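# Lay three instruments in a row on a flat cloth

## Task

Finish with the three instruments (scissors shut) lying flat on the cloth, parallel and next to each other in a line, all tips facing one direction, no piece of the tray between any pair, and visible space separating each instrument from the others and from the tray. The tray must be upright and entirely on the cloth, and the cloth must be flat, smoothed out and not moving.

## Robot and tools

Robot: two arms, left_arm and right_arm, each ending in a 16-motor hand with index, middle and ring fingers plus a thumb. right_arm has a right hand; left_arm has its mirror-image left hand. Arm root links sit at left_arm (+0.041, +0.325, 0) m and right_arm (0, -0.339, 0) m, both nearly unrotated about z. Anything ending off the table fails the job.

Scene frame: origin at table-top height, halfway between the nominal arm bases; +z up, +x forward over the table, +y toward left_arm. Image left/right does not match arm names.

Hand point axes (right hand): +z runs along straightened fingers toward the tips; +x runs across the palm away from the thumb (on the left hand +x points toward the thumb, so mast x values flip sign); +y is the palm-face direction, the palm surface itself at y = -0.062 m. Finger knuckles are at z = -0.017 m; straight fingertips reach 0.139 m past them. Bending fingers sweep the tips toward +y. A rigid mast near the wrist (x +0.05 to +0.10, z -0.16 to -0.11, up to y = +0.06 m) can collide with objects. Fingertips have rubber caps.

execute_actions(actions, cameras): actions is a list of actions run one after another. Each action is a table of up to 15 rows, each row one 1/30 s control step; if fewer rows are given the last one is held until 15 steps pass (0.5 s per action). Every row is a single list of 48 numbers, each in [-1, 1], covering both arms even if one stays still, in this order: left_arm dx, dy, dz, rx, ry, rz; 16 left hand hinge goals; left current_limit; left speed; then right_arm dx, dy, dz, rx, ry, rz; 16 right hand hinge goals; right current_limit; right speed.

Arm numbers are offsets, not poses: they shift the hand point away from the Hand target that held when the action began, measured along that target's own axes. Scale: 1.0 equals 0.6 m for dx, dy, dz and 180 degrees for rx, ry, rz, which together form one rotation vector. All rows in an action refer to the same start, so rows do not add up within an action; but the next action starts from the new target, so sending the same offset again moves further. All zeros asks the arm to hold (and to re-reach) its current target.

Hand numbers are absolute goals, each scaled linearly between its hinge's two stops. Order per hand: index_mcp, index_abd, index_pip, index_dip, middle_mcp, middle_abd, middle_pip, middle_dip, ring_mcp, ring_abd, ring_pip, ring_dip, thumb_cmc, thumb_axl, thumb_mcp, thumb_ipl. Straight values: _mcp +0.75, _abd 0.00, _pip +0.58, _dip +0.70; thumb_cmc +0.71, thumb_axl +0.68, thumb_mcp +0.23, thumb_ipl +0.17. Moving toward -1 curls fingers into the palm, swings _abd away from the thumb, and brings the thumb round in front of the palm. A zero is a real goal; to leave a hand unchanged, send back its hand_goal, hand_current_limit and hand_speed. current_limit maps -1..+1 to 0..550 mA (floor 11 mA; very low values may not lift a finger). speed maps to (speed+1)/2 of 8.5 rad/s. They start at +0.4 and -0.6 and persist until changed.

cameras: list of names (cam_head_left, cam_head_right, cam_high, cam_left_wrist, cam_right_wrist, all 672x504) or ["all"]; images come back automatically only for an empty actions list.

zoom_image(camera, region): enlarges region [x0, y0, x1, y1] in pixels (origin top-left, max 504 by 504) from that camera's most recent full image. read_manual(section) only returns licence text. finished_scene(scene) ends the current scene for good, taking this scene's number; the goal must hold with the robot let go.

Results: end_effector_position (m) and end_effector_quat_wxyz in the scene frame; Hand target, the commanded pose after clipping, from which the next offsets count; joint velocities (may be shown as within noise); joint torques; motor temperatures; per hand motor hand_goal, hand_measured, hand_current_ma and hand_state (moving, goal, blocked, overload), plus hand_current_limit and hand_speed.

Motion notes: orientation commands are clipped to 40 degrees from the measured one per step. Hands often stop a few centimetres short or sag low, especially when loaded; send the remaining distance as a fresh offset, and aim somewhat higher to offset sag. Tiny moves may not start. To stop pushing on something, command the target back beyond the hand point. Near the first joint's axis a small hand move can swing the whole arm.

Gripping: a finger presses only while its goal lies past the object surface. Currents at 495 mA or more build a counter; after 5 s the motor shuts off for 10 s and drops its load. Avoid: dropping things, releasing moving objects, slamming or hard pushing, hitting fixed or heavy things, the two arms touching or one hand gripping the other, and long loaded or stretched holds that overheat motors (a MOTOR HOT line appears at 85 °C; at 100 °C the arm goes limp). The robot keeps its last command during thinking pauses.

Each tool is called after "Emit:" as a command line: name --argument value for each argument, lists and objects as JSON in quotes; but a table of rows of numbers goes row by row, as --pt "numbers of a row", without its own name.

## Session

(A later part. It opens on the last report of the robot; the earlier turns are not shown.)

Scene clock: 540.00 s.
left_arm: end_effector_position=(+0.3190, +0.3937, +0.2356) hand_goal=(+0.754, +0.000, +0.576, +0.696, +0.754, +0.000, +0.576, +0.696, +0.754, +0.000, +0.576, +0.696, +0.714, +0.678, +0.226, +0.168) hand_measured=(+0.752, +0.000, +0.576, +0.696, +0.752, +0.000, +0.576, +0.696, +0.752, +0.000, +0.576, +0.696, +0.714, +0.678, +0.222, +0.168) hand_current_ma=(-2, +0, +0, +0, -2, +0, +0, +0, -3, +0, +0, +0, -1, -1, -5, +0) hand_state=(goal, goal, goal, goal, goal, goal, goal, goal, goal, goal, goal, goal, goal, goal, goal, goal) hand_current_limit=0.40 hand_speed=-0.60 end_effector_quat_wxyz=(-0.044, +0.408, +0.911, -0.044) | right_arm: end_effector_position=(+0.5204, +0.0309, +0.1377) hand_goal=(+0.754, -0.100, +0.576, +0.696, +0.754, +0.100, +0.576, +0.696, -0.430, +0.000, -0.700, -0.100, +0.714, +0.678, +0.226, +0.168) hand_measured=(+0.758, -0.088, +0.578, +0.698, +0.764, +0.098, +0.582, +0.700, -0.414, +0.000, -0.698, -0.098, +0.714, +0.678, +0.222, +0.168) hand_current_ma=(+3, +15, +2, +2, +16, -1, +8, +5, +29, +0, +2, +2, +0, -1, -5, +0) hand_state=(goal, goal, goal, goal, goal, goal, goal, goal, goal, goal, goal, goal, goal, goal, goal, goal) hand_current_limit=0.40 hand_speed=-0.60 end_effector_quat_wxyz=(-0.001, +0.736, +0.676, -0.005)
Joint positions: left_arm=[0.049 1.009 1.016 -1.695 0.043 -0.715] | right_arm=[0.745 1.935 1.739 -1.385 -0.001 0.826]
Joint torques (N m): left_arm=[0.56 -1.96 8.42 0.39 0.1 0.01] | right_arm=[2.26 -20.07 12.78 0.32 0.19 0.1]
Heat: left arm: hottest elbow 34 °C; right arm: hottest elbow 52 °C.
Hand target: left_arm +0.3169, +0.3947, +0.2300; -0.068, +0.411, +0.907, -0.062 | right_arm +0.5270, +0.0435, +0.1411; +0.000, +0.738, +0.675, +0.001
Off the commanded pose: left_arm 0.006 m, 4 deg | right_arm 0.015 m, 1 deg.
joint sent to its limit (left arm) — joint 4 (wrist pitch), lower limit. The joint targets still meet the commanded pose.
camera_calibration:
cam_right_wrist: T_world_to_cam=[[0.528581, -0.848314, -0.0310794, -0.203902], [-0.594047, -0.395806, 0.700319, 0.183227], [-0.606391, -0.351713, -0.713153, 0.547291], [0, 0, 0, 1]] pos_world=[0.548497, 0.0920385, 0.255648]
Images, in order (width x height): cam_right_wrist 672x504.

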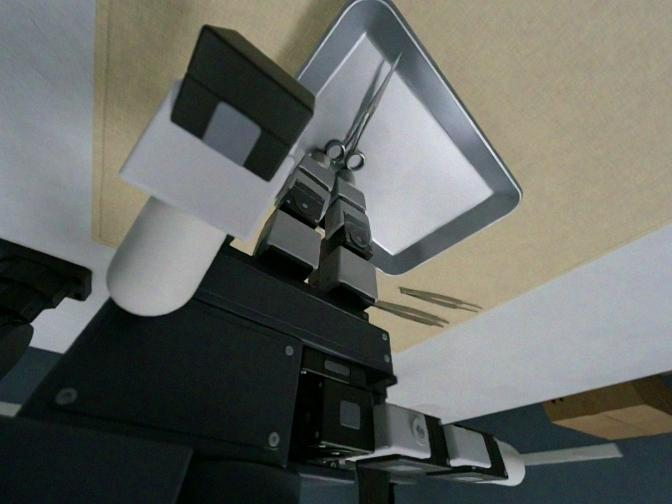

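Emit:
execute_actions --actions '[[[0,0,0,0,0,0,0.754,0,0.576,0.696,0.754,0,0.576,0.696,0.754,0,0.576,0.696,0.714,0.678,0.226,0.168,0.4,-0.6,-0.003,0.024,-0.002,0,0,0,0.754,-0.1,0.576,0.696,0.754,0.1,0.576,0.696,-0.43,0,-0.7,-0.1,0.714,0.678,0.226,0.168,0.4,-0.6]]]' --cameras '["cam_right_wrist","cam_high"]'

Emit:
zoom_image --camera "cam_right_wrist" --region '[280, 30, 440, 220]'

Emit:
zoom_image --camera "cam_high" --region '[230, 240, 370, 380]'

Scene clock: 545.50 s.
left_arm: end_effector_position=(+0.3190, +0.3937, +0.2356) hand_goal=(+0.754, +0.000, +0.576, +0.696, +0.754, +0.000, +0.576, +0.696, +0.754, +0.000, +0.576, +0.696, +0.714, +0.678, +0.226, +0.168) hand_measured=(+0.752, +0.000, +0.576, +0.696, +0.752, +0.000, +0.576, +0.696, +0.752, +0.000, +0.576, +0.696, +0.714, +0.678, +0.222, +0.168) hand_current_ma=(-2, +0, +0, +0, -2, +0, +0, +0, -3, +0, +0, +0, -1, -1, -5, +0) hand_state=(goal, goal, goal, goal, goal, goal, goal, goal, goal, goal, goal, goal, goal, goal, goal, goal) hand_current_limit=0.40 hand_speed=-0.60 end_effector_quat_wxyz=(-0.044, +0.408, +0.911, -0.044) | right_arm: end_effector_position=(+0.5269, +0.0362, +0.1378) hand_goal=(+0.754, -0.100, +0.576, +0.696, +0.754, +0.100, +0.576, +0.696, -0.430, +0.000, -0.700, -0.100, +0.714, +0.678, +0.226, +0.168) hand_measured=(+0.756, -0.088, +0.578, +0.698, +0.764, +0.098, +0.582, +0.700, -0.414, +0.000, -0.698, -0.098, +0.714, +0.678, +0.222, +0.168) hand_current_ma=(+3, +15, +2, +2, +15, -1, +8, +5, +29, +0, +2, +2, +0, -1, -5, +0) hand_state=(goal, goal, goal, goal, goal, goal, goal, goal, goal, goal, goal, goal, goal, goal, goal, goal) hand_current_limit=0.40 hand_speed=-0.60 end_effector_quat_wxyz=(-0.001, +0.737, +0.676, -0.006)
Joint positions: left_arm=[0.049 1.009 1.016 -1.695 0.043 -0.715] | right_arm=[0.744 1.96 1.778 -1.401 -0.001 0.826]
Joint torques (N m): left_arm=[0.56 -1.9 8.4 0.35 0.11 0.02] | right_arm=[1.03 -21.13 12.79 0.32 0.21 -0.11]
Heat: left arm: hottest elbow 34 °C; right arm: hottest elbow 52 °C.
Hand target: left_arm +0.3169, +0.3947, +0.2300; -0.068, +0.411, +0.907, -0.062 | right_arm +0.5412, +0.0405, +0.1423; +0.000, +0.738, +0.675, +0.001
Off the commanded pose: left_arm 0.006 m, 4 deg | right_arm 0.016 m, 1 deg.
joint sent to its limit (left arm) — joint 4 (wrist pitch), lower limit. The joint targets still meet the commanded pose.
camera_calibration:
cam_right_wrist: T_world_to_cam=[[0.527496, -0.849004, -0.0306638, -0.202322], [-0.593295, -0.393975, 0.701986, 0.18855], [-0.608069, -0.352102, -0.71153, 0.553894], [0, 0, 0, 1]] pos_world=[0.555396, 0.0975388, 0.255549]
Images, in order (width x height): cam_high 672x504, cam_right_wrist 672x504.

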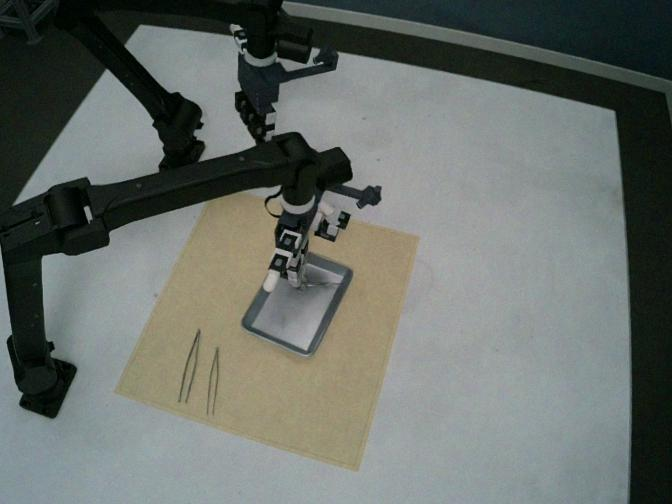

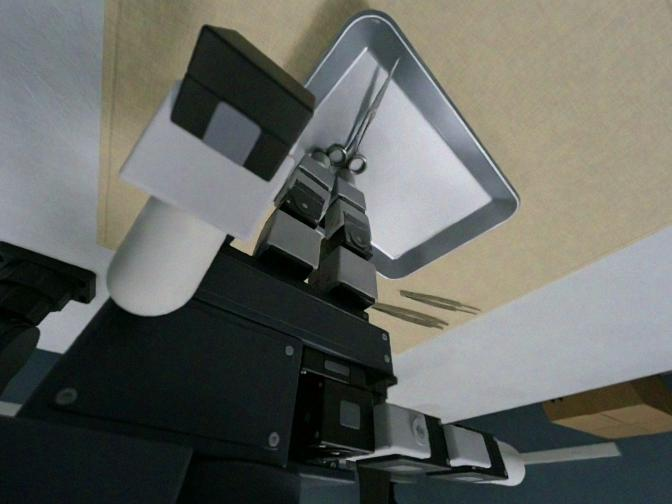

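Scaled by 2.653 from the camera's 672x504 image, which has a finer 960x720 frame.

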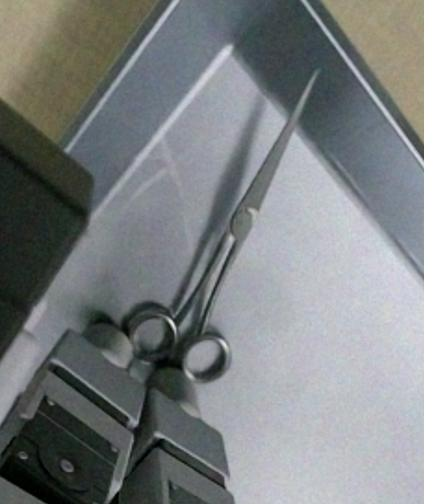

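Scaled by 3.600 from the camera's 672x504 image, which has a finer 960x720 frame.

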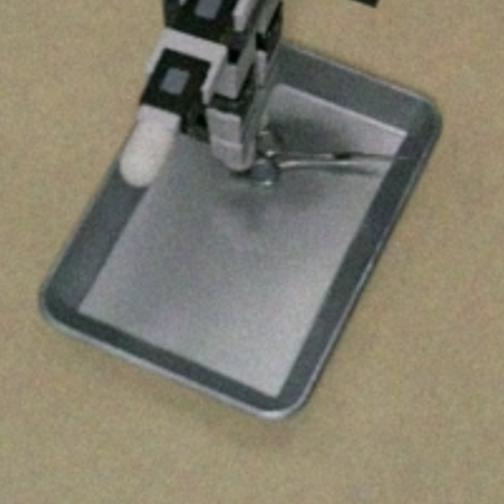

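Emit:
execute_actions --actions '[[[0,0,0,0,0,0,0.754,0,0.576,0.696,0.754,0,0.576,0.696,0.754,0,0.576,0.696,0.714,0.678,0.226,0.168,0.4,-0.6,0.005,0.024,-0.001,0,0,0,0.754,-0.1,0.576,0.696,0.754,0.1,0.576,0.696,-0.43,0,-0.7,-0.1,0.714,0.678,0.226,0.168,0.4,-0.6]]]' --cameras '["cam_right_wrist","cam_high"]'

Emit:
zoom_image --camera "cam_right_wrist" --region '[280, 30, 440, 220]'

Emit:
zoom_image --camera "cam_high" --region '[230, 240, 370, 380]'

Scene clock: 558.27 s.
left_arm: end_effector_position=(+0.3190, +0.3937, +0.2356) hand_goal=(+0.754, +0.000, +0.576, +0.696, +0.754, +0.000, +0.576, +0.696, +0.754, +0.000, +0.576, +0.696, +0.714, +0.678, +0.226, +0.168) hand_measured=(+0.752, +0.000, +0.576, +0.696, +0.752, +0.000, +0.576, +0.696, +0.752, +0.000, +0.576, +0.696, +0.714, +0.678, +0.222, +0.168) hand_current_ma=(-2, +0, +0, +0, -2, +0, +0, +0, -3, +0, +0, +0, -1, -1, -5, +0) hand_state=(goal, goal, goal, goal, goal, goal, goal, goal, goal, goal, goal, goal, goal, goal, goal, goal) hand_current_limit=0.40 hand_speed=-0.60 end_effector_quat_wxyz=(-0.044, +0.408, +0.911, -0.044) | right_arm: end_effector_position=(+0.5417, +0.0389, +0.1389) hand_goal=(+0.754, -0.100, +0.576, +0.696, +0.754, +0.100, +0.576, +0.696, -0.430, +0.000, -0.700, -0.100, +0.714, +0.678, +0.226, +0.168) hand_measured=(+0.758, -0.088, +0.578, +0.698, +0.762, +0.096, +0.580, +0.700, -0.414, +0.000, -0.698, -0.098, +0.714, +0.678, +0.222, +0.168) hand_current_ma=(+6, +15, +3, +2, +12, -3, +6, +4, +29, +0, +2, +2, +0, -1, -5, +0) hand_state=(goal, goal, goal, goal, goal, goal, goal, goal, goal, goal, goal, goal, goal, goal, goal, goal) hand_current_limit=0.40 hand_speed=-0.60 end_effector_quat_wxyz=(-0.001, +0.739, +0.674, -0.005)
Joint positions: left_arm=[0.049 1.009 1.016 -1.695 0.043 -0.715] | right_arm=[0.732 1.994 1.834 -1.42 -0.001 0.82]
Joint torques (N m): left_arm=[0.32 -1.9 8.43 0.29 0.11 0] | right_arm=[1.14 -21.01 12.79 0.29 0.2 -0.16]
Heat: left arm: hottest elbow 34 °C; right arm: hottest elbow 51 °C.
Hand target: left_arm +0.3169, +0.3947, +0.2300; -0.068, +0.411, +0.907, -0.062 | right_arm +0.5557, +0.0423, +0.1430; +0.000, +0.738, +0.675, +0.001
Off the commanded pose: left_arm 0.006 m, 4 deg | right_arm 0.015 m, 1 deg.
joint sent to its limit (left arm) — joint 4 (wrist pitch), lower limit. The joint targets still meet the commanded pose.
camera_calibration:
cam_right_wrist: T_world_to_cam=[[0.52206, -0.852334, -0.0312978, -0.204615], [-0.597441, -0.391633, 0.699777, 0.199932], [-0.608701, -0.346627, -0.713675, 0.565046], [0, 0, 0, 1]] pos_world=[0.570213, 0.0997596, 0.256948]
Images, in order (width x height): cam_high 672x504, cam_right_wrist 672x504.

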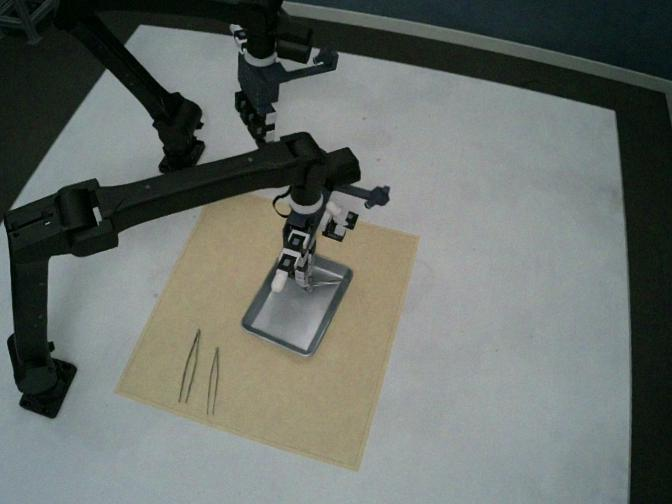

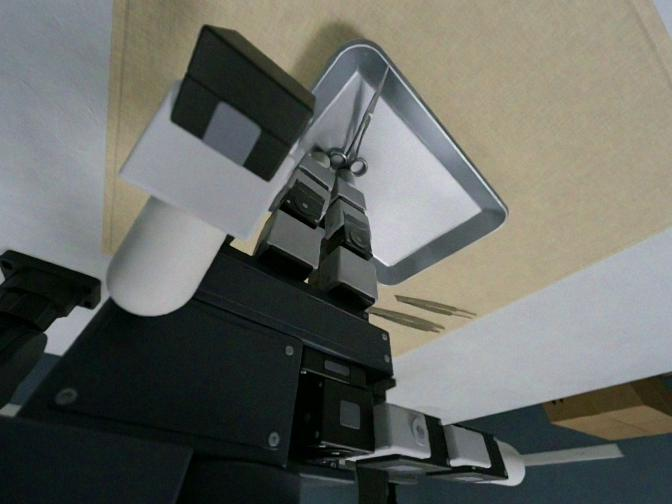

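Scaled by 2.653 from the camera's 672x504 image, which has a finer 960x720 frame.

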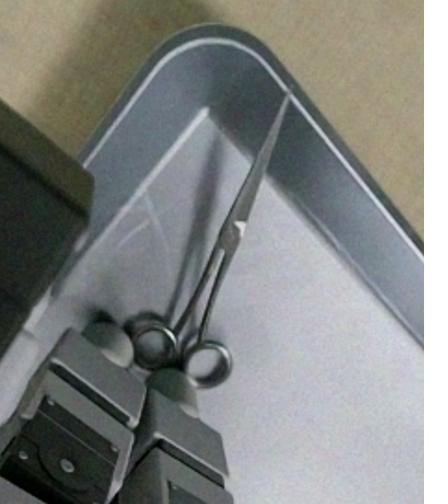

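Scaled by 3.600 from the camera's 672x504 image, which has a finer 960x720 frame.

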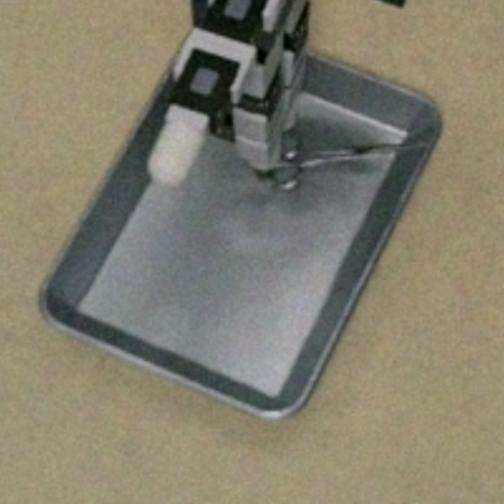

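Emit:
execute_actions --actions '[[[0,0,0,0,0,0,0.754,0,0.576,0.696,0.754,0,0.576,0.696,0.754,0,0.576,0.696,0.714,0.678,0.226,0.168,0.4,-0.6,0.004,0.018,0,0,0,0,0.754,-0.1,0.576,0.696,0.754,0.1,0.576,0.696,-0.43,0,-0.7,-0.1,0.714,0.678,0.226,0.168,0.4,-0.6]]]' --cameras '["cam_right_wrist","cam_high"]'

Emit:
zoom_image --camera "cam_right_wrist" --region '[280, 30, 440, 220]'

Emit:
zoom_image --camera "cam_high" --region '[230, 240, 370, 380]'

Scene clock: 561.90 s.
left_arm: end_effector_position=(+0.3190, +0.3937, +0.2356) hand_goal=(+0.754, +0.000, +0.576, +0.696, +0.754, +0.000, +0.576, +0.696, +0.754, +0.000, +0.576, +0.696, +0.714, +0.678, +0.226, +0.168) hand_measured=(+0.752, +0.000, +0.576, +0.696, +0.752, +0.000, +0.576, +0.696, +0.752, +0.000, +0.576, +0.696, +0.714, +0.678, +0.222, +0.168) hand_current_ma=(-2, +0, +0, +0, -2, +0, +0, +0, -3, +0, +0, +0, -1, -1, -5, +0) hand_state=(goal, goal, goal, goal, goal, goal, goal, goal, goal, goal, goal, goal, goal, goal, goal, goal) hand_current_limit=0.40 hand_speed=-0.60 end_effector_quat_wxyz=(-0.044, +0.408, +0.911, -0.044) | right_arm: end_effector_position=(+0.5528, +0.0408, +0.1395) hand_goal=(+0.754, -0.100, +0.576, +0.696, +0.754, +0.100, +0.576, +0.696, -0.430, +0.000, -0.700, -0.100, +0.714, +0.678, +0.226, +0.168) hand_measured=(+0.758, -0.088, +0.578, +0.698, +0.760, +0.096, +0.580, +0.700, -0.414, +0.000, -0.698, -0.098, +0.714, +0.678, +0.222, +0.168) hand_current_ma=(+4, +15, +3, +2, +7, -3, +5, +4, +29, +0, +2, +2, +0, -1, -5, +0) hand_state=(goal, goal, goal, goal, goal, goal, goal, goal, goal, goal, goal, goal, goal, goal, goal, goal) hand_current_limit=0.40 hand_speed=-0.60 end_effector_quat_wxyz=(-0.001, +0.739, +0.674, -0.004)
Joint positions: left_arm=[0.049 1.009 1.016 -1.695 0.043 -0.715] | right_arm=[0.722 2.021 1.878 -1.436 -0.001 0.811]
Joint torques (N m): left_arm=[0.44 -1.85 8.42 0.32 0.11 0.02] | right_arm=[1.08 -21.54 12.71 0.24 0.22 -0.17]
Heat: left arm: hottest elbow 34 °C; right arm: hottest elbow 51 °C.
Hand target: left_arm +0.3169, +0.3947, +0.2300; -0.068, +0.411, +0.907, -0.062 | right_arm +0.5668, +0.0436, +0.1431; +0.000, +0.738, +0.675, +0.001
Off the commanded pose: left_arm 0.006 m, 4 deg | right_arm 0.015 m, 1 deg.
joint sent to its limit (left arm) — joint 4 (wrist pitch), lower limit. The joint targets still meet the commanded pose.
camera_calibration:
cam_right_wrist: T_world_to_cam=[[0.522079, -0.852313, -0.0315561, -0.208751], [-0.597797, -0.392065, 0.699231, 0.207181], [-0.608336, -0.34619, -0.714199, 0.572673], [0, 0, 0, 1]] pos_world=[0.581214, 0.101561, 0.257548]
Images, in order (width x height): cam_high 672x504, cam_right_wrist 672x504.

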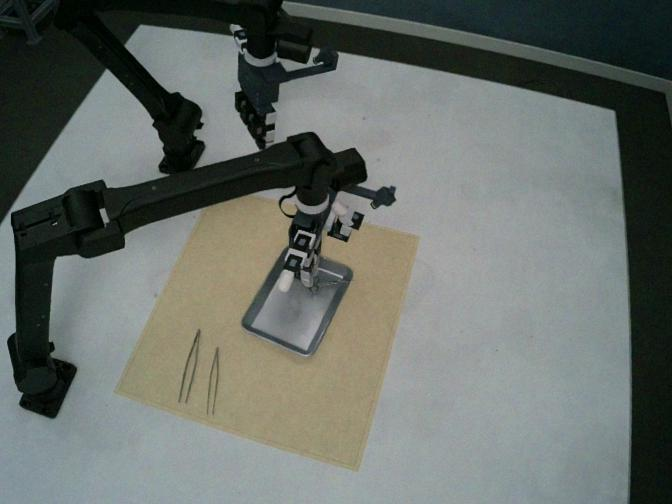

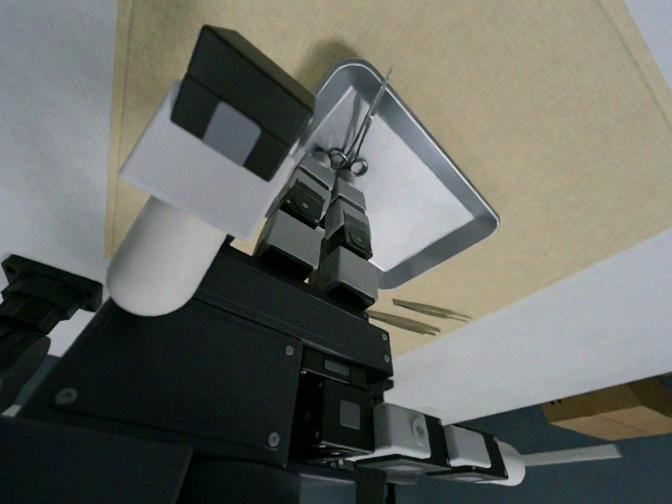

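Scaled by 2.653 from the camera's 672x504 image, which has a finer 960x720 frame.

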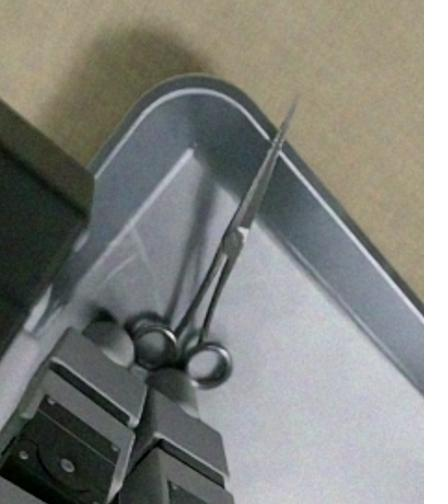

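Scaled by 3.600 from the camera's 672x504 image, which has a finer 960x720 frame.

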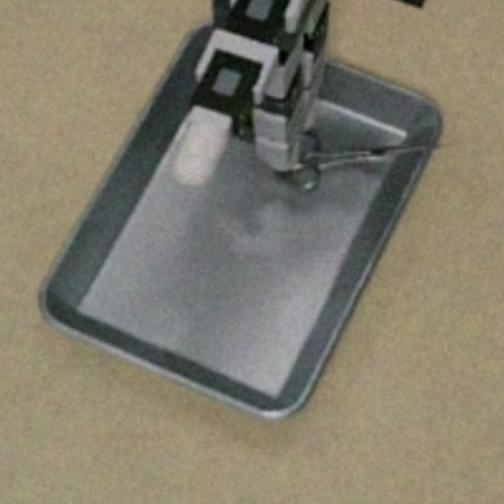

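Emit:
execute_actions --actions '[[[0,0,0,0,0,0,0.754,0,0.576,0.696,0.754,0,0.576,0.696,0.754,0,0.576,0.696,0.714,0.678,0.226,0.168,0.4,-0.6,0,-0.015,-0.05,0,0,0,0.754,-0.1,0.576,0.696,0.754,0.1,0.576,0.696,-0.43,0,-0.7,-0.1,0.714,0.678,0.226,0.168,0.4,-0.6]],[[0,0,0,0,0,0,0.754,0,0.576,0.696,0.754,0,0.576,0.696,0.754,0,0.576,0.696,0.714,0.678,0.226,0.168,0.4,-0.6,0,0,-0.04,0,0,0,0.754,-0.1,0.576,0.696,0.754,0.1,0.576,0.696,-0.43,0,-0.7,-0.1,0.714,0.678,0.226,0.168,0.4,-0.6]],[[0,0,0,0,0,0,0.754,0,0.576,0.696,0.754,0,0.576,0.696,0.754,0,0.576,0.696,0.714,0.678,0.226,0.168,0.4,-0.6,0.0288,0.0578,0,0,0,-0.1006,0.411,-0.03,0.971,0.986,0.89,0.03,0.577,0.087,-0.43,0,-0.7,-0.1,0.714,0.678,0.226,0.168,0.4,-0.6]]]' --cameras '["cam_right_wrist","cam_high","cam_head_right"]'

Emit:
zoom_image --camera "cam_right_wrist" --region '[280, 30, 440, 220]'

Emit:
zoom_image --camera "cam_high" --region '[230, 240, 370, 380]'

Scene clock: 587.17 s.
left_arm: end_effector_position=(+0.3190, +0.3937, +0.2356) hand_goal=(+0.754, +0.000, +0.576, +0.696, +0.754, +0.000, +0.576, +0.696, +0.754, +0.000, +0.576, +0.696, +0.714, +0.678, +0.226, +0.168) hand_measured=(+0.752, +0.000, +0.576, +0.696, +0.752, +0.000, +0.576, +0.696, +0.752, +0.000, +0.576, +0.696, +0.714, +0.678, +0.222, +0.168) hand_current_ma=(-2, +0, +0, +0, -2, +0, +0, +0, -3, +0, +0, +0, -1, -1, -5, +0) hand_state=(goal, goal, goal, goal, goal, goal, goal, goal, goal, goal, goal, goal, goal, goal, goal, goal) hand_current_limit=0.40 hand_speed=-0.60 end_effector_quat_wxyz=(-0.044, +0.408, +0.911, -0.044) | right_arm: end_effector_position=(+0.5849, +0.0509, +0.1863) hand_goal=(+0.412, -0.030, +0.972, +0.986, +0.890, +0.030, +0.578, +0.088, -0.430, +0.000, -0.700, -0.100, +0.714, +0.678, +0.226, +0.168) hand_measured=(+0.416, -0.032, +0.968, +0.984, +0.882, +0.032, +0.578, +0.092, -0.414, +0.000, -0.698, -0.098, +0.714, +0.678, +0.222, +0.168) hand_current_ma=(+6, -2, -4, -3, -12, +2, +1, +4, +29, +0, +2, +2, +1, -1, -5, +0) hand_state=(goal, goal, goal, goal, goal, goal, goal, goal, goal, goal, goal, goal, goal, goal, goal, goal) hand_current_limit=0.40 hand_speed=-0.60 end_effector_quat_wxyz=(+0.000, +0.628, +0.778, -0.008)
Joint positions: left_arm=[0.049 1.009 1.016 -1.695 0.043 -0.715] | right_arm=[0.676 2.047 2.044 -1.583 0.004 0.459]
Joint torques (N m): left_arm=[0.62 -1.85 8.43 0.31 0.11 0.01] | right_arm=[1.96 -23.18 13.33 0.17 0.02 -0.16]
Heat: left arm: hottest elbow 34 °C; right arm: hottest elbow 53 °C.
Hand target: left_arm +0.3169, +0.3947, +0.2300; -0.068, +0.411, +0.907, -0.062 | right_arm +0.5937, +0.0585, +0.1971; +0.000, +0.623, +0.783, +0.001
Off the commanded pose: left_arm 0.006 m, 4 deg | right_arm 0.016 m, 1 deg.
joint sent to its limit (left arm) — joint 4 (wrist pitch), lower limit. The joint targets still meet the commanded pose.
camera_calibration:
cam_right_wrist: T_world_to_cam=[[0.7544, -0.655671, -0.0312349, -0.361369], [-0.448784, -0.549916, 0.704404, 0.117665], [-0.479034, -0.517385, -0.709111, 0.561302], [0, 0, 0, 1]] pos_world=[0.594305, 0.118176, 0.303855]
Images, in order (width x height): cam_head_right 672x504, cam_high 672x504, cam_right_wrist 672x504.

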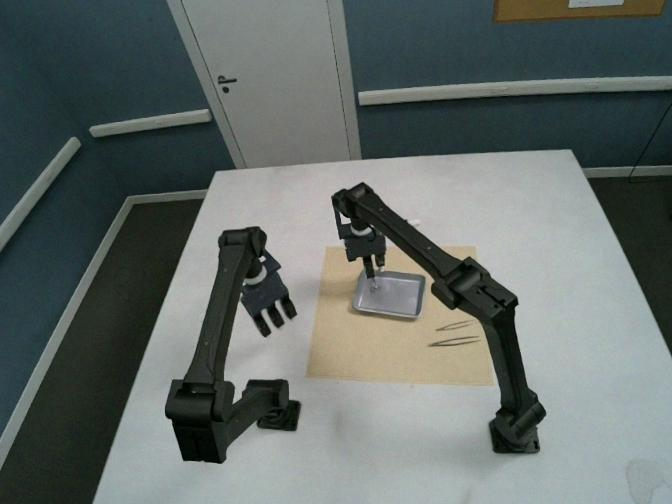

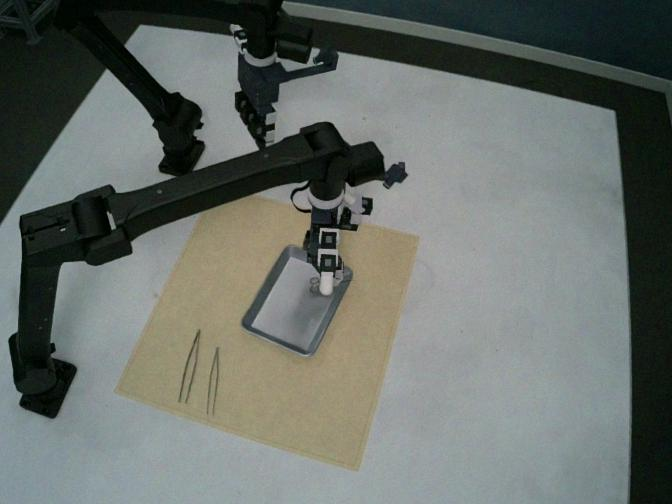

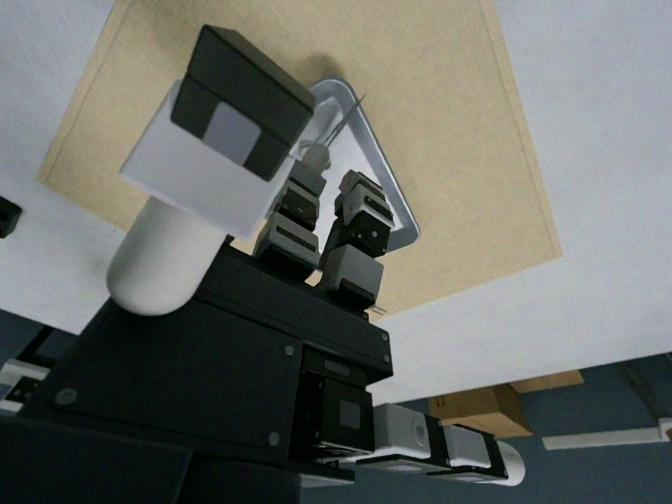

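Scaled by 2.653 from the camera's 672x504 image, which has a finer 960x720 frame.

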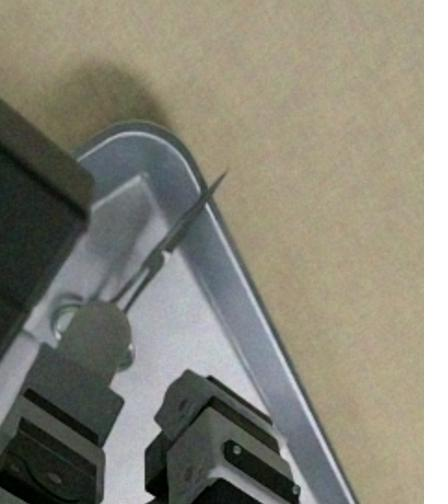

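Scaled by 3.600 from the camera's 672x504 image, which has a finer 960x720 frame.

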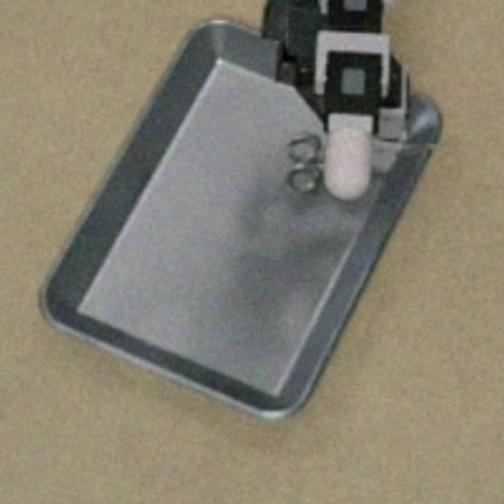

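Emit:
execute_actions --actions '[[[0,0,0,0,0,0,0.754,0,0.576,0.696,0.754,0,0.576,0.696,0.754,0,0.576,0.696,0.714,0.678,0.226,0.168,0.4,-0.6,0.0133,-0.002,0.07,0,0,0,0.411,-0.03,0.971,0.986,0.89,0.03,0.577,0.087,-0.43,0,-0.7,-0.1,0.714,0.678,0.226,0.168,0.4,-0.6]]]' --cameras '["cam_right_wrist","cam_high","cam_head_right"]'

Emit:
zoom_image --camera "cam_right_wrist" --region '[260, 50, 440, 220]'

Emit:
zoom_image --camera "cam_high" --region '[270, 230, 370, 330]'

Emit:
zoom_image --camera "cam_head_right" --region '[345, 245, 425, 325]'

Scene clock: 595.43 s.
left_arm: end_effector_position=(+0.3190, +0.3937, +0.2356) hand_goal=(+0.754, +0.000, +0.576, +0.696, +0.754, +0.000, +0.576, +0.696, +0.754, +0.000, +0.576, +0.696, +0.714, +0.678, +0.226, +0.168) hand_measured=(+0.752, +0.000, +0.576, +0.696, +0.752, +0.000, +0.576, +0.696, +0.752, +0.000, +0.576, +0.696, +0.714, +0.678, +0.222, +0.168) hand_current_ma=(-2, +0, +0, +0, -2, +0, +0, +0, -3, +0, +0, +0, -1, -1, -5, +0) hand_state=(goal, goal, goal, goal, goal, goal, goal, goal, goal, goal, goal, goal, goal, goal, goal, goal) hand_current_limit=0.40 hand_speed=-0.60 end_effector_quat_wxyz=(-0.044, +0.408, +0.911, -0.044) | right_arm: end_effector_position=(+0.5910, +0.0563, +0.1614) hand_goal=(+0.412, -0.030, +0.972, +0.986, +0.890, +0.030, +0.578, +0.088, -0.430, +0.000, -0.700, -0.100, +0.714, +0.678, +0.226, +0.168) hand_measured=(+0.416, -0.032, +0.968, +0.984, +0.882, +0.032, +0.578, +0.092, -0.414, +0.000, -0.698, -0.098, +0.714, +0.678, +0.222, +0.168) hand_current_ma=(+6, -2, -4, -3, -10, +2, +1, +4, +29, +0, +2, +2, +1, -1, -5, +0) hand_state=(goal, goal, goal, goal, goal, goal, goal, goal, goal, goal, goal, goal, goal, goal, goal, goal) hand_current_limit=0.40 hand_speed=-0.60 end_effector_quat_wxyz=(+0.001, +0.627, +0.779, -0.002)
Joint positions: left_arm=[0.049 1.009 1.016 -1.695 0.043 -0.715] | right_arm=[0.677 2.066 2.007 -1.515 0.003 0.458]
Joint torques (N m): left_arm=[0.44 -1.96 8.4 0.31 0.12 0.01] | right_arm=[2.55 -23.3 9.62 1.44 0.03 -0.07]
Heat: left arm: hottest elbow 34 °C; right arm: hottest elbow 54 °C.
Hand target: left_arm +0.3169, +0.3947, +0.2300; -0.068, +0.411, +0.907, -0.062 | right_arm +0.5908, +0.0661, +0.1550; +0.000, +0.623, +0.783, +0.001
Off the commanded pose: left_arm 0.006 m, 4 deg | right_arm 0.012 m, 1 deg.
joint sent to its limit (left arm) — joint 4 (wrist pitch), lower limit. The joint targets still meet the commanded pose.
camera_calibration:
cam_right_wrist: T_world_to_cam=[[0.755461, -0.654517, -0.0297656, -0.364129], [-0.454464, -0.556197, 0.695778, 0.145942], [-0.471954, -0.512106, -0.71764, 0.546261], [0, 0, 0, 1]] pos_world=[0.599221, 0.122587, 0.279637]
Images, in order (width x height): cam_head_right 672x504, cam_high 672x504, cam_right_wrist 672x504.

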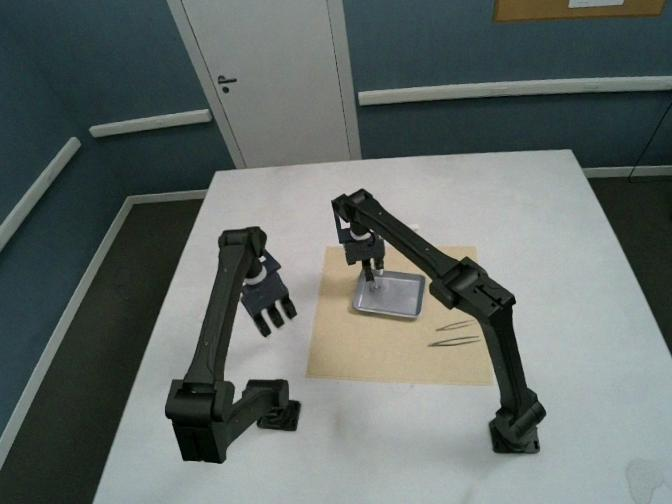

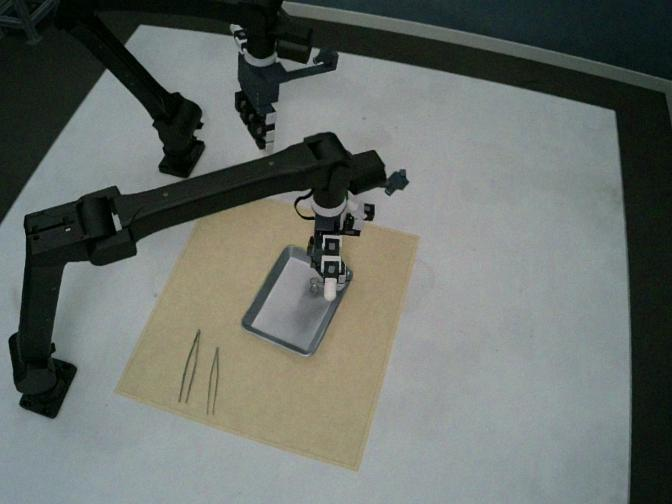

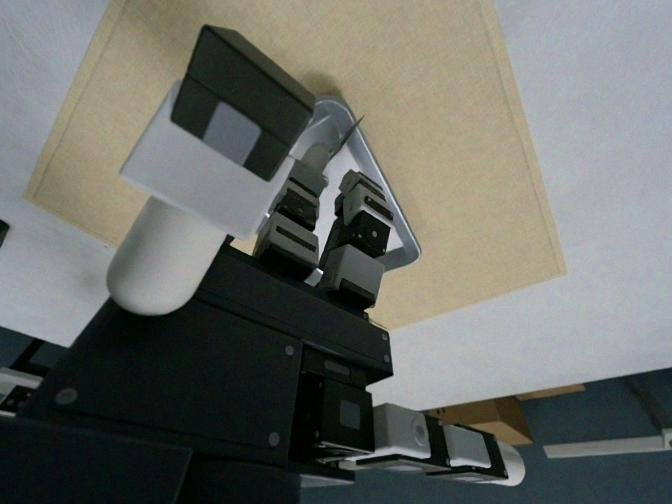

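Scaled by 2.800 from the camera's 672x504 image, which has a finer 960x720 frame.

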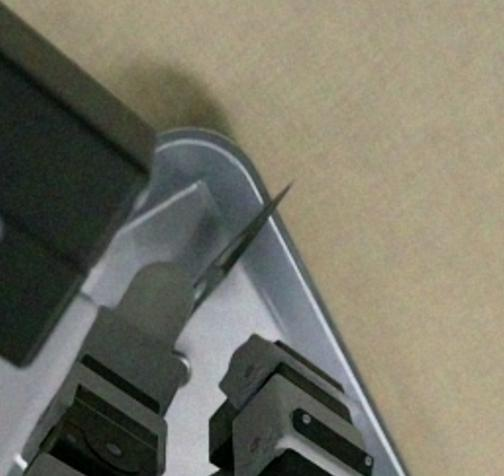

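Scaled by 5.040 from the camera's 672x504 image, which has a finer 960x720 frame.

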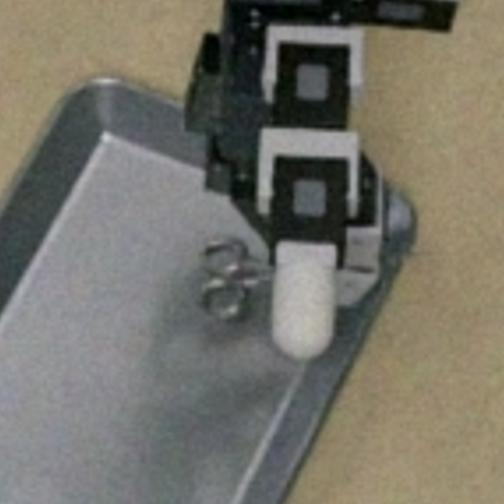

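Scaled by 6.300 from the camera's 672x504 image, which has a finer 960x720 frame.

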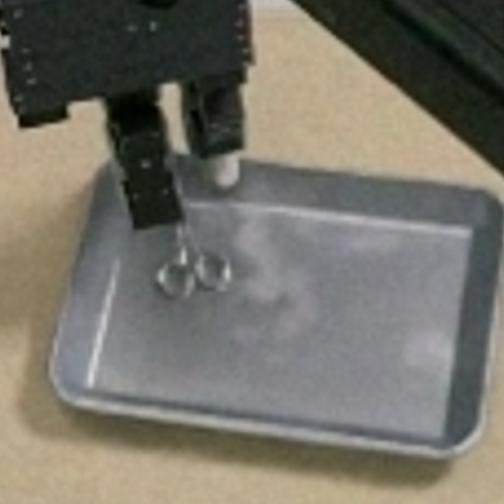

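Emit:
execute_actions --actions '[[[0,0,0,0,0,0,0.754,0,0.576,0.696,0.754,0,0.576,0.696,0.754,0,0.576,0.696,0.714,0.678,0.226,0.168,0.4,-0.6,0.0115,-0.004,0.02,0,0,0,0.411,-0.03,0.971,0.986,0.89,0.03,0.577,0.087,-0.43,0,-0.7,-0.1,0.714,0.678,0.226,0.168,0.4,-0.6]]]' --cameras '["cam_right_wrist"]'

Emit:
zoom_image --camera "cam_right_wrist" --region '[260, 50, 440, 220]'

Scene clock: 601.03 s.
left_arm: end_effector_position=(+0.3190, +0.3937, +0.2356) hand_goal=(+0.754, +0.000, +0.576, +0.696, +0.754, +0.000, +0.576, +0.696, +0.754, +0.000, +0.576, +0.696, +0.714, +0.678, +0.226, +0.168) hand_measured=(+0.752, +0.000, +0.576, +0.696, +0.752, +0.000, +0.576, +0.696, +0.752, +0.000, +0.576, +0.696, +0.714, +0.678, +0.222, +0.168) hand_current_ma=(-2, +0, +0, +0, -2, +0, +0, +0, -3, +0, +0, +0, -1, -1, -5, +0) hand_state=(goal, goal, goal, goal, goal, goal, goal, goal, goal, goal, goal, goal, goal, goal, goal, goal) hand_current_limit=0.40 hand_speed=-0.60 end_effector_quat_wxyz=(-0.044, +0.408, +0.911, -0.044) | right_arm: end_effector_position=(+0.5866, +0.0654, +0.1539) hand_goal=(+0.412, -0.030, +0.972, +0.986, +0.890, +0.030, +0.578, +0.088, -0.430, +0.000, -0.700, -0.100, +0.714, +0.678, +0.226, +0.168) hand_measured=(+0.416, -0.032, +0.968, +0.984, +0.882, +0.032, +0.578, +0.092, -0.414, +0.000, -0.698, -0.098, +0.714, +0.678, +0.222, +0.168) hand_current_ma=(+6, -2, -4, -3, -10, +2, +1, +4, +29, +0, +2, +2, +1, -1, -5, +0) hand_state=(goal, goal, goal, goal, goal, goal, goal, goal, goal, goal, goal, goal, goal, goal, goal, goal) hand_current_limit=0.40 hand_speed=-0.60 end_effector_quat_wxyz=(+0.002, +0.622, +0.783, +0.002)
Joint positions: left_arm=[0.049 1.009 1.016 -1.695 0.043 -0.715] | right_arm=[0.69 2.067 1.988 -1.488 0.002 0.458]
Joint torques (N m): left_arm=[0.44 -1.85 8.43 0.35 0.11 0.01] | right_arm=[2.49 -23.41 9.43 1.48 0.01 0.08]
Heat: left arm: hottest elbow 34 °C; right arm: hottest elbow 53 °C.
Hand target: left_arm +0.3169, +0.3947, +0.2300; -0.068, +0.411, +0.907, -0.062 | right_arm +0.5870, +0.0723, +0.1432; +0.000, +0.623, +0.783, +0.001
Off the commanded pose: left_arm 0.006 m, 4 deg | right_arm 0.013 m, 0 deg.
joint sent to its limit (left arm) — joint 4 (wrist pitch), lower limit. The joint targets still meet the commanded pose.
camera_calibration:
cam_right_wrist: T_world_to_cam=[[0.764535, -0.643933, -0.0289305, -0.361286], [-0.45027, -0.56564, 0.690875, 0.153226], [-0.461242, -0.515172, -0.722395, 0.538125], [0, 0, 0, 1]] pos_world=[0.593414, 0.131254, 0.272426]
Images, in order (width x height): cam_right_wrist 672x504.

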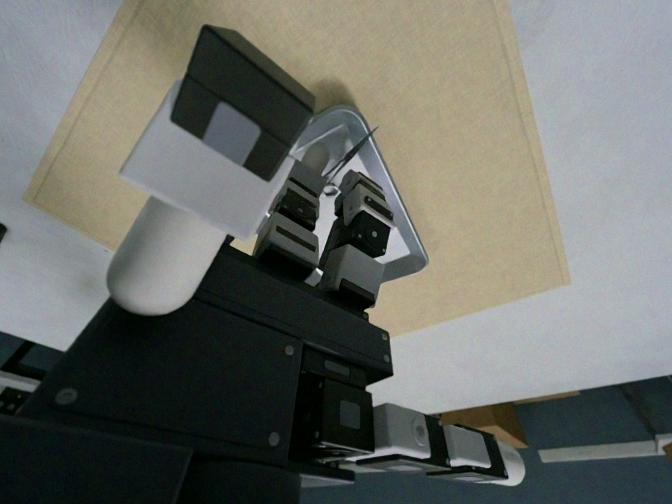

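Scaled by 2.800 from the camera's 672x504 image, which has a finer 960x720 frame.

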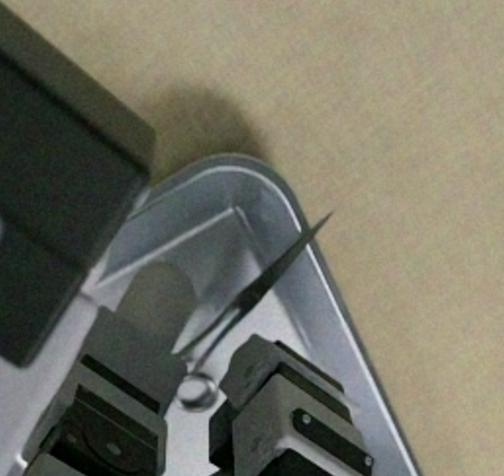

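Emit:
execute_actions --actions '[[[0,0,0,0,0,0,0.754,0,0.576,0.696,0.754,0,0.576,0.696,0.754,0,0.576,0.696,0.714,0.678,0.226,0.168,0.4,-0.6,-0.0165,0,0.008,0,0,0,0.411,-0.03,0.971,0.986,0.89,0.03,0.577,0.087,-0.43,0,-0.7,-0.1,0.714,0.678,0.226,0.168,0.4,-0.6]]]' --cameras '["cam_right_wrist"]'

Emit:
zoom_image --camera "cam_right_wrist" --region '[260, 50, 440, 220]'

Scene clock: 612.07 s.
left_arm: end_effector_position=(+0.3190, +0.3937, +0.2356) hand_goal=(+0.754, +0.000, +0.576, +0.696, +0.754, +0.000, +0.576, +0.696, +0.754, +0.000, +0.576, +0.696, +0.714, +0.678, +0.226, +0.168) hand_measured=(+0.752, +0.000, +0.576, +0.696, +0.752, +0.000, +0.576, +0.696, +0.752, +0.000, +0.576, +0.696, +0.714, +0.678, +0.222, +0.168) hand_current_ma=(-2, +0, +0, +0, -2, +0, +0, +0, -3, +0, +0, +0, -1, -1, -5, +0) hand_state=(goal, goal, goal, goal, goal, goal, goal, goal, goal, goal, goal, goal, goal, goal, goal, goal) hand_current_limit=0.40 hand_speed=-0.60 end_effector_quat_wxyz=(-0.044, +0.408, +0.911, -0.044) | right_arm: end_effector_position=(+0.5835, +0.0628, +0.1409) hand_goal=(+0.412, -0.030, +0.972, +0.986, +0.890, +0.030, +0.578, +0.088, -0.430, +0.000, -0.700, -0.100, +0.714, +0.678, +0.226, +0.168) hand_measured=(+0.416, -0.032, +0.968, +0.984, +0.882, +0.032, +0.578, +0.092, -0.414, +0.000, -0.698, -0.098, +0.714, +0.678, +0.222, +0.168) hand_current_ma=(+6, -2, -4, -3, -10, +2, +1, +4, +29, +0, +2, +2, +1, -1, -5, +0) hand_state=(goal, goal, goal, goal, goal, goal, goal, goal, goal, goal, goal, goal, goal, goal, goal, goal) hand_current_limit=0.40 hand_speed=-0.60 end_effector_quat_wxyz=(+0.000, +0.622, +0.783, -0.004)
Joint positions: left_arm=[0.049 1.009 1.016 -1.695 0.043 -0.715] | right_arm=[0.69 2.067 1.956 -1.468 0.002 0.458]
Joint torques (N m): left_arm=[0.44 -1.79 8.36 0.36 0.11 0] | right_arm=[1.32 -24.47 9.4 1.42 0.03 -0.07]
Heat: left arm: hottest elbow 34 °C; right arm: hottest elbow 53 °C.
Hand target: left_arm +0.3169, +0.3947, +0.2300; -0.068, +0.411, +0.907, -0.062 | right_arm +0.5892, +0.0626, +0.1384; +0.000, +0.623, +0.783, +0.001
Off the commanded pose: left_arm 0.006 m, 4 deg | right_arm 0.006 m, 1 deg.
joint sent to its limit (left arm) — joint 4 (wrist pitch), lower limit. The joint targets still meet the commanded pose.
camera_calibration:
cam_right_wrist: T_world_to_cam=[[0.764244, -0.644183, -0.0309816, -0.360426], [-0.443977, -0.560352, 0.699207, 0.154053], [-0.467778, -0.520609, -0.714248, 0.528987], [0, 0, 0, 1]] pos_world=[0.591297, 0.12954, 0.258946]
Images, in order (width x height): cam_right_wrist 672x504.

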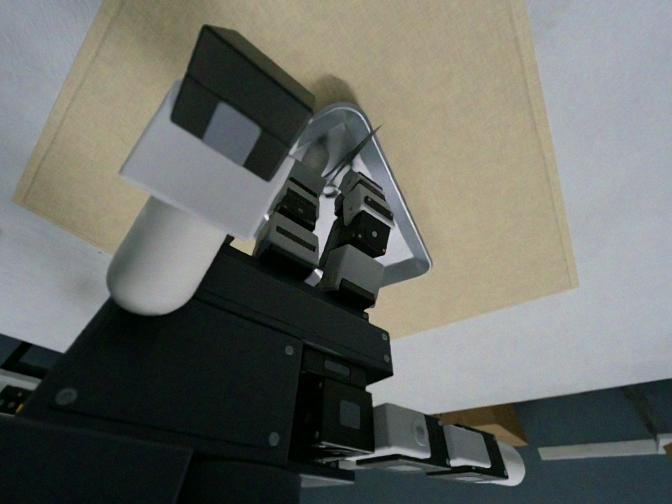

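Scaled by 2.800 from the camera's 672x504 image, which has a finer 960x720 frame.

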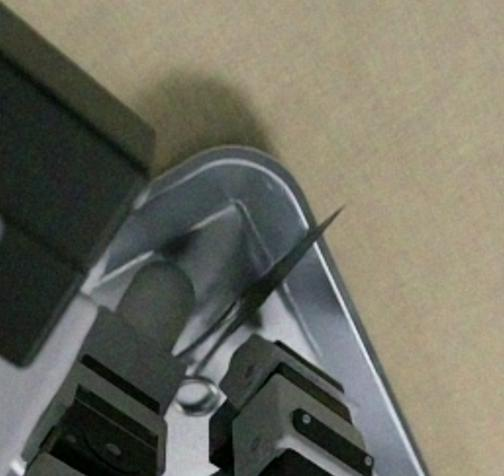

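Emit:
execute_actions --actions '[[[0,0,0,0,0,0,0.754,0,0.576,0.696,0.754,0,0.576,0.696,0.754,0,0.576,0.696,0.714,0.678,0.226,0.168,0.4,-0.6,-0.002,0,0.015,0,0,0,0.411,0.02,0.971,0.986,0.89,0.03,0.577,0.087,-0.43,0,-0.7,-0.1,0.714,0.678,0.226,0.168,0.4,-0.6]]]' --cameras '["cam_right_wrist","cam_head_right"]'

Emit:
zoom_image --camera "cam_right_wrist" --region '[260, 50, 440, 220]'

Emit:
zoom_image --camera "cam_head_right" --region '[345, 245, 425, 325]'

Scene clock: 617.47 s.
left_arm: end_effector_position=(+0.3190, +0.3937, +0.2356) hand_goal=(+0.754, +0.000, +0.576, +0.696, +0.754, +0.000, +0.576, +0.696, +0.754, +0.000, +0.576, +0.696, +0.714, +0.678, +0.226, +0.168) hand_measured=(+0.752, +0.000, +0.576, +0.696, +0.752, +0.000, +0.576, +0.696, +0.752, +0.000, +0.576, +0.696, +0.714, +0.678, +0.222, +0.168) hand_current_ma=(-2, +0, +0, +0, -2, +0, +0, +0, -3, +0, +0, +0, -1, -1, -5, +0) hand_state=(goal, goal, goal, goal, goal, goal, goal, goal, goal, goal, goal, goal, goal, goal, goal, goal) hand_current_limit=0.40 hand_speed=-0.60 end_effector_quat_wxyz=(-0.044, +0.408, +0.911, -0.044) | right_arm: end_effector_position=(+0.5833, +0.0627, +0.1336) hand_goal=(+0.412, +0.020, +0.972, +0.986, +0.890, +0.030, +0.578, +0.088, -0.430, +0.000, -0.700, -0.100, +0.714, +0.678, +0.226, +0.168) hand_measured=(+0.416, +0.016, +0.968, +0.984, +0.882, +0.032, +0.578, +0.092, -0.414, +0.000, -0.698, -0.098, +0.714, +0.678, +0.222, +0.168) hand_current_ma=(+6, -3, -4, -3, -10, +2, +1, +4, +29, +0, +2, +2, +1, -1, -5, +0) hand_state=(goal, goal, goal, goal, goal, goal, goal, goal, goal, goal, goal, goal, goal, goal, goal, goal) hand_current_limit=0.40 hand_speed=-0.60 end_effector_quat_wxyz=(+0.001, +0.622, +0.783, -0.003)
Joint positions: left_arm=[0.049 1.009 1.016 -1.695 0.043 -0.715] | right_arm=[0.69 2.067 1.936 -1.445 0.002 0.458]
Joint torques (N m): left_arm=[0.44 -1.9 8.38 0.36 0.11 0.03] | right_arm=[1.32 -24.12 9.32 1.43 0.03 -0.1]
Heat: left arm: hottest elbow 34 °C; right arm: hottest elbow 53 °C.
Hand target: left_arm +0.3169, +0.3947, +0.2300; -0.068, +0.411, +0.907, -0.062 | right_arm +0.5894, +0.0614, +0.1293; +0.000, +0.623, +0.783, +0.001
Off the commanded pose: left_arm 0.006 m, 4 deg | right_arm 0.008 m, 0 deg.
joint sent to its limit (left arm) — joint 4 (wrist pitch), lower limit. The joint targets still meet the commanded pose.
camera_calibration:
cam_right_wrist: T_world_to_cam=[[0.764272, -0.644167, -0.0306047, -0.360715], [-0.445412, -0.561589, 0.697299, 0.160181], [-0.466364, -0.519294, -0.716127, 0.522917], [0, 0, 0, 1]] pos_world=[0.590901, 0.129143, 0.251742]
Images, in order (width x height): cam_head_right 672x504, cam_right_wrist 672x504.

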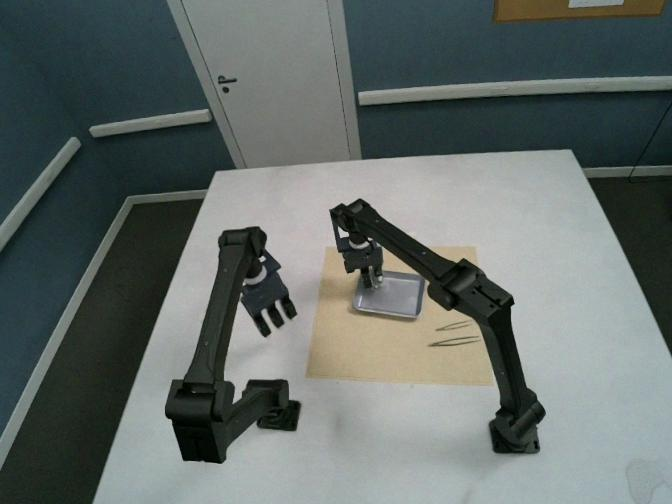

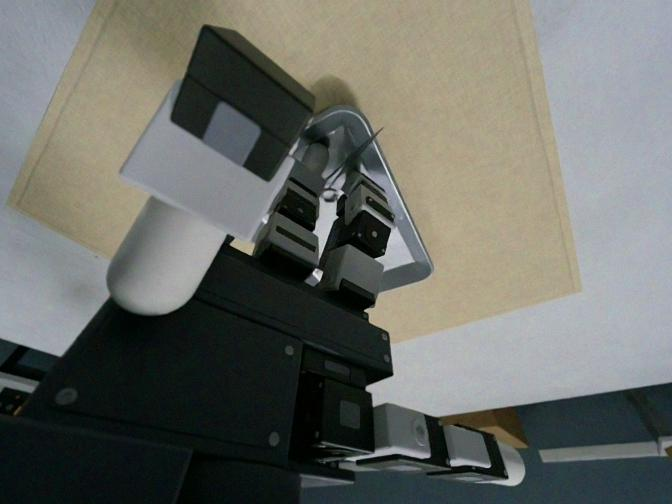

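Scaled by 2.800 from the camera's 672x504 image, which has a finer 960x720 frame.

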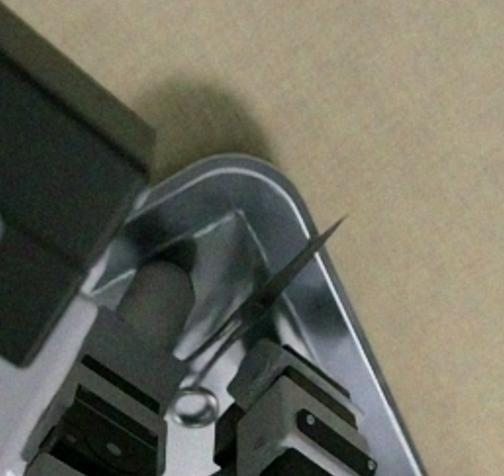

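Scaled by 6.300 from the camera's 672x504 image, which has a finer 960x720 frame.

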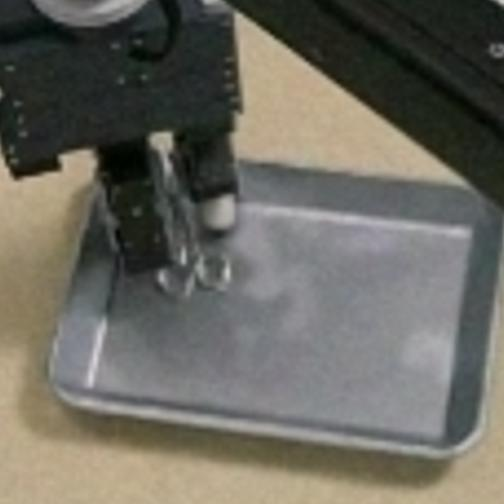

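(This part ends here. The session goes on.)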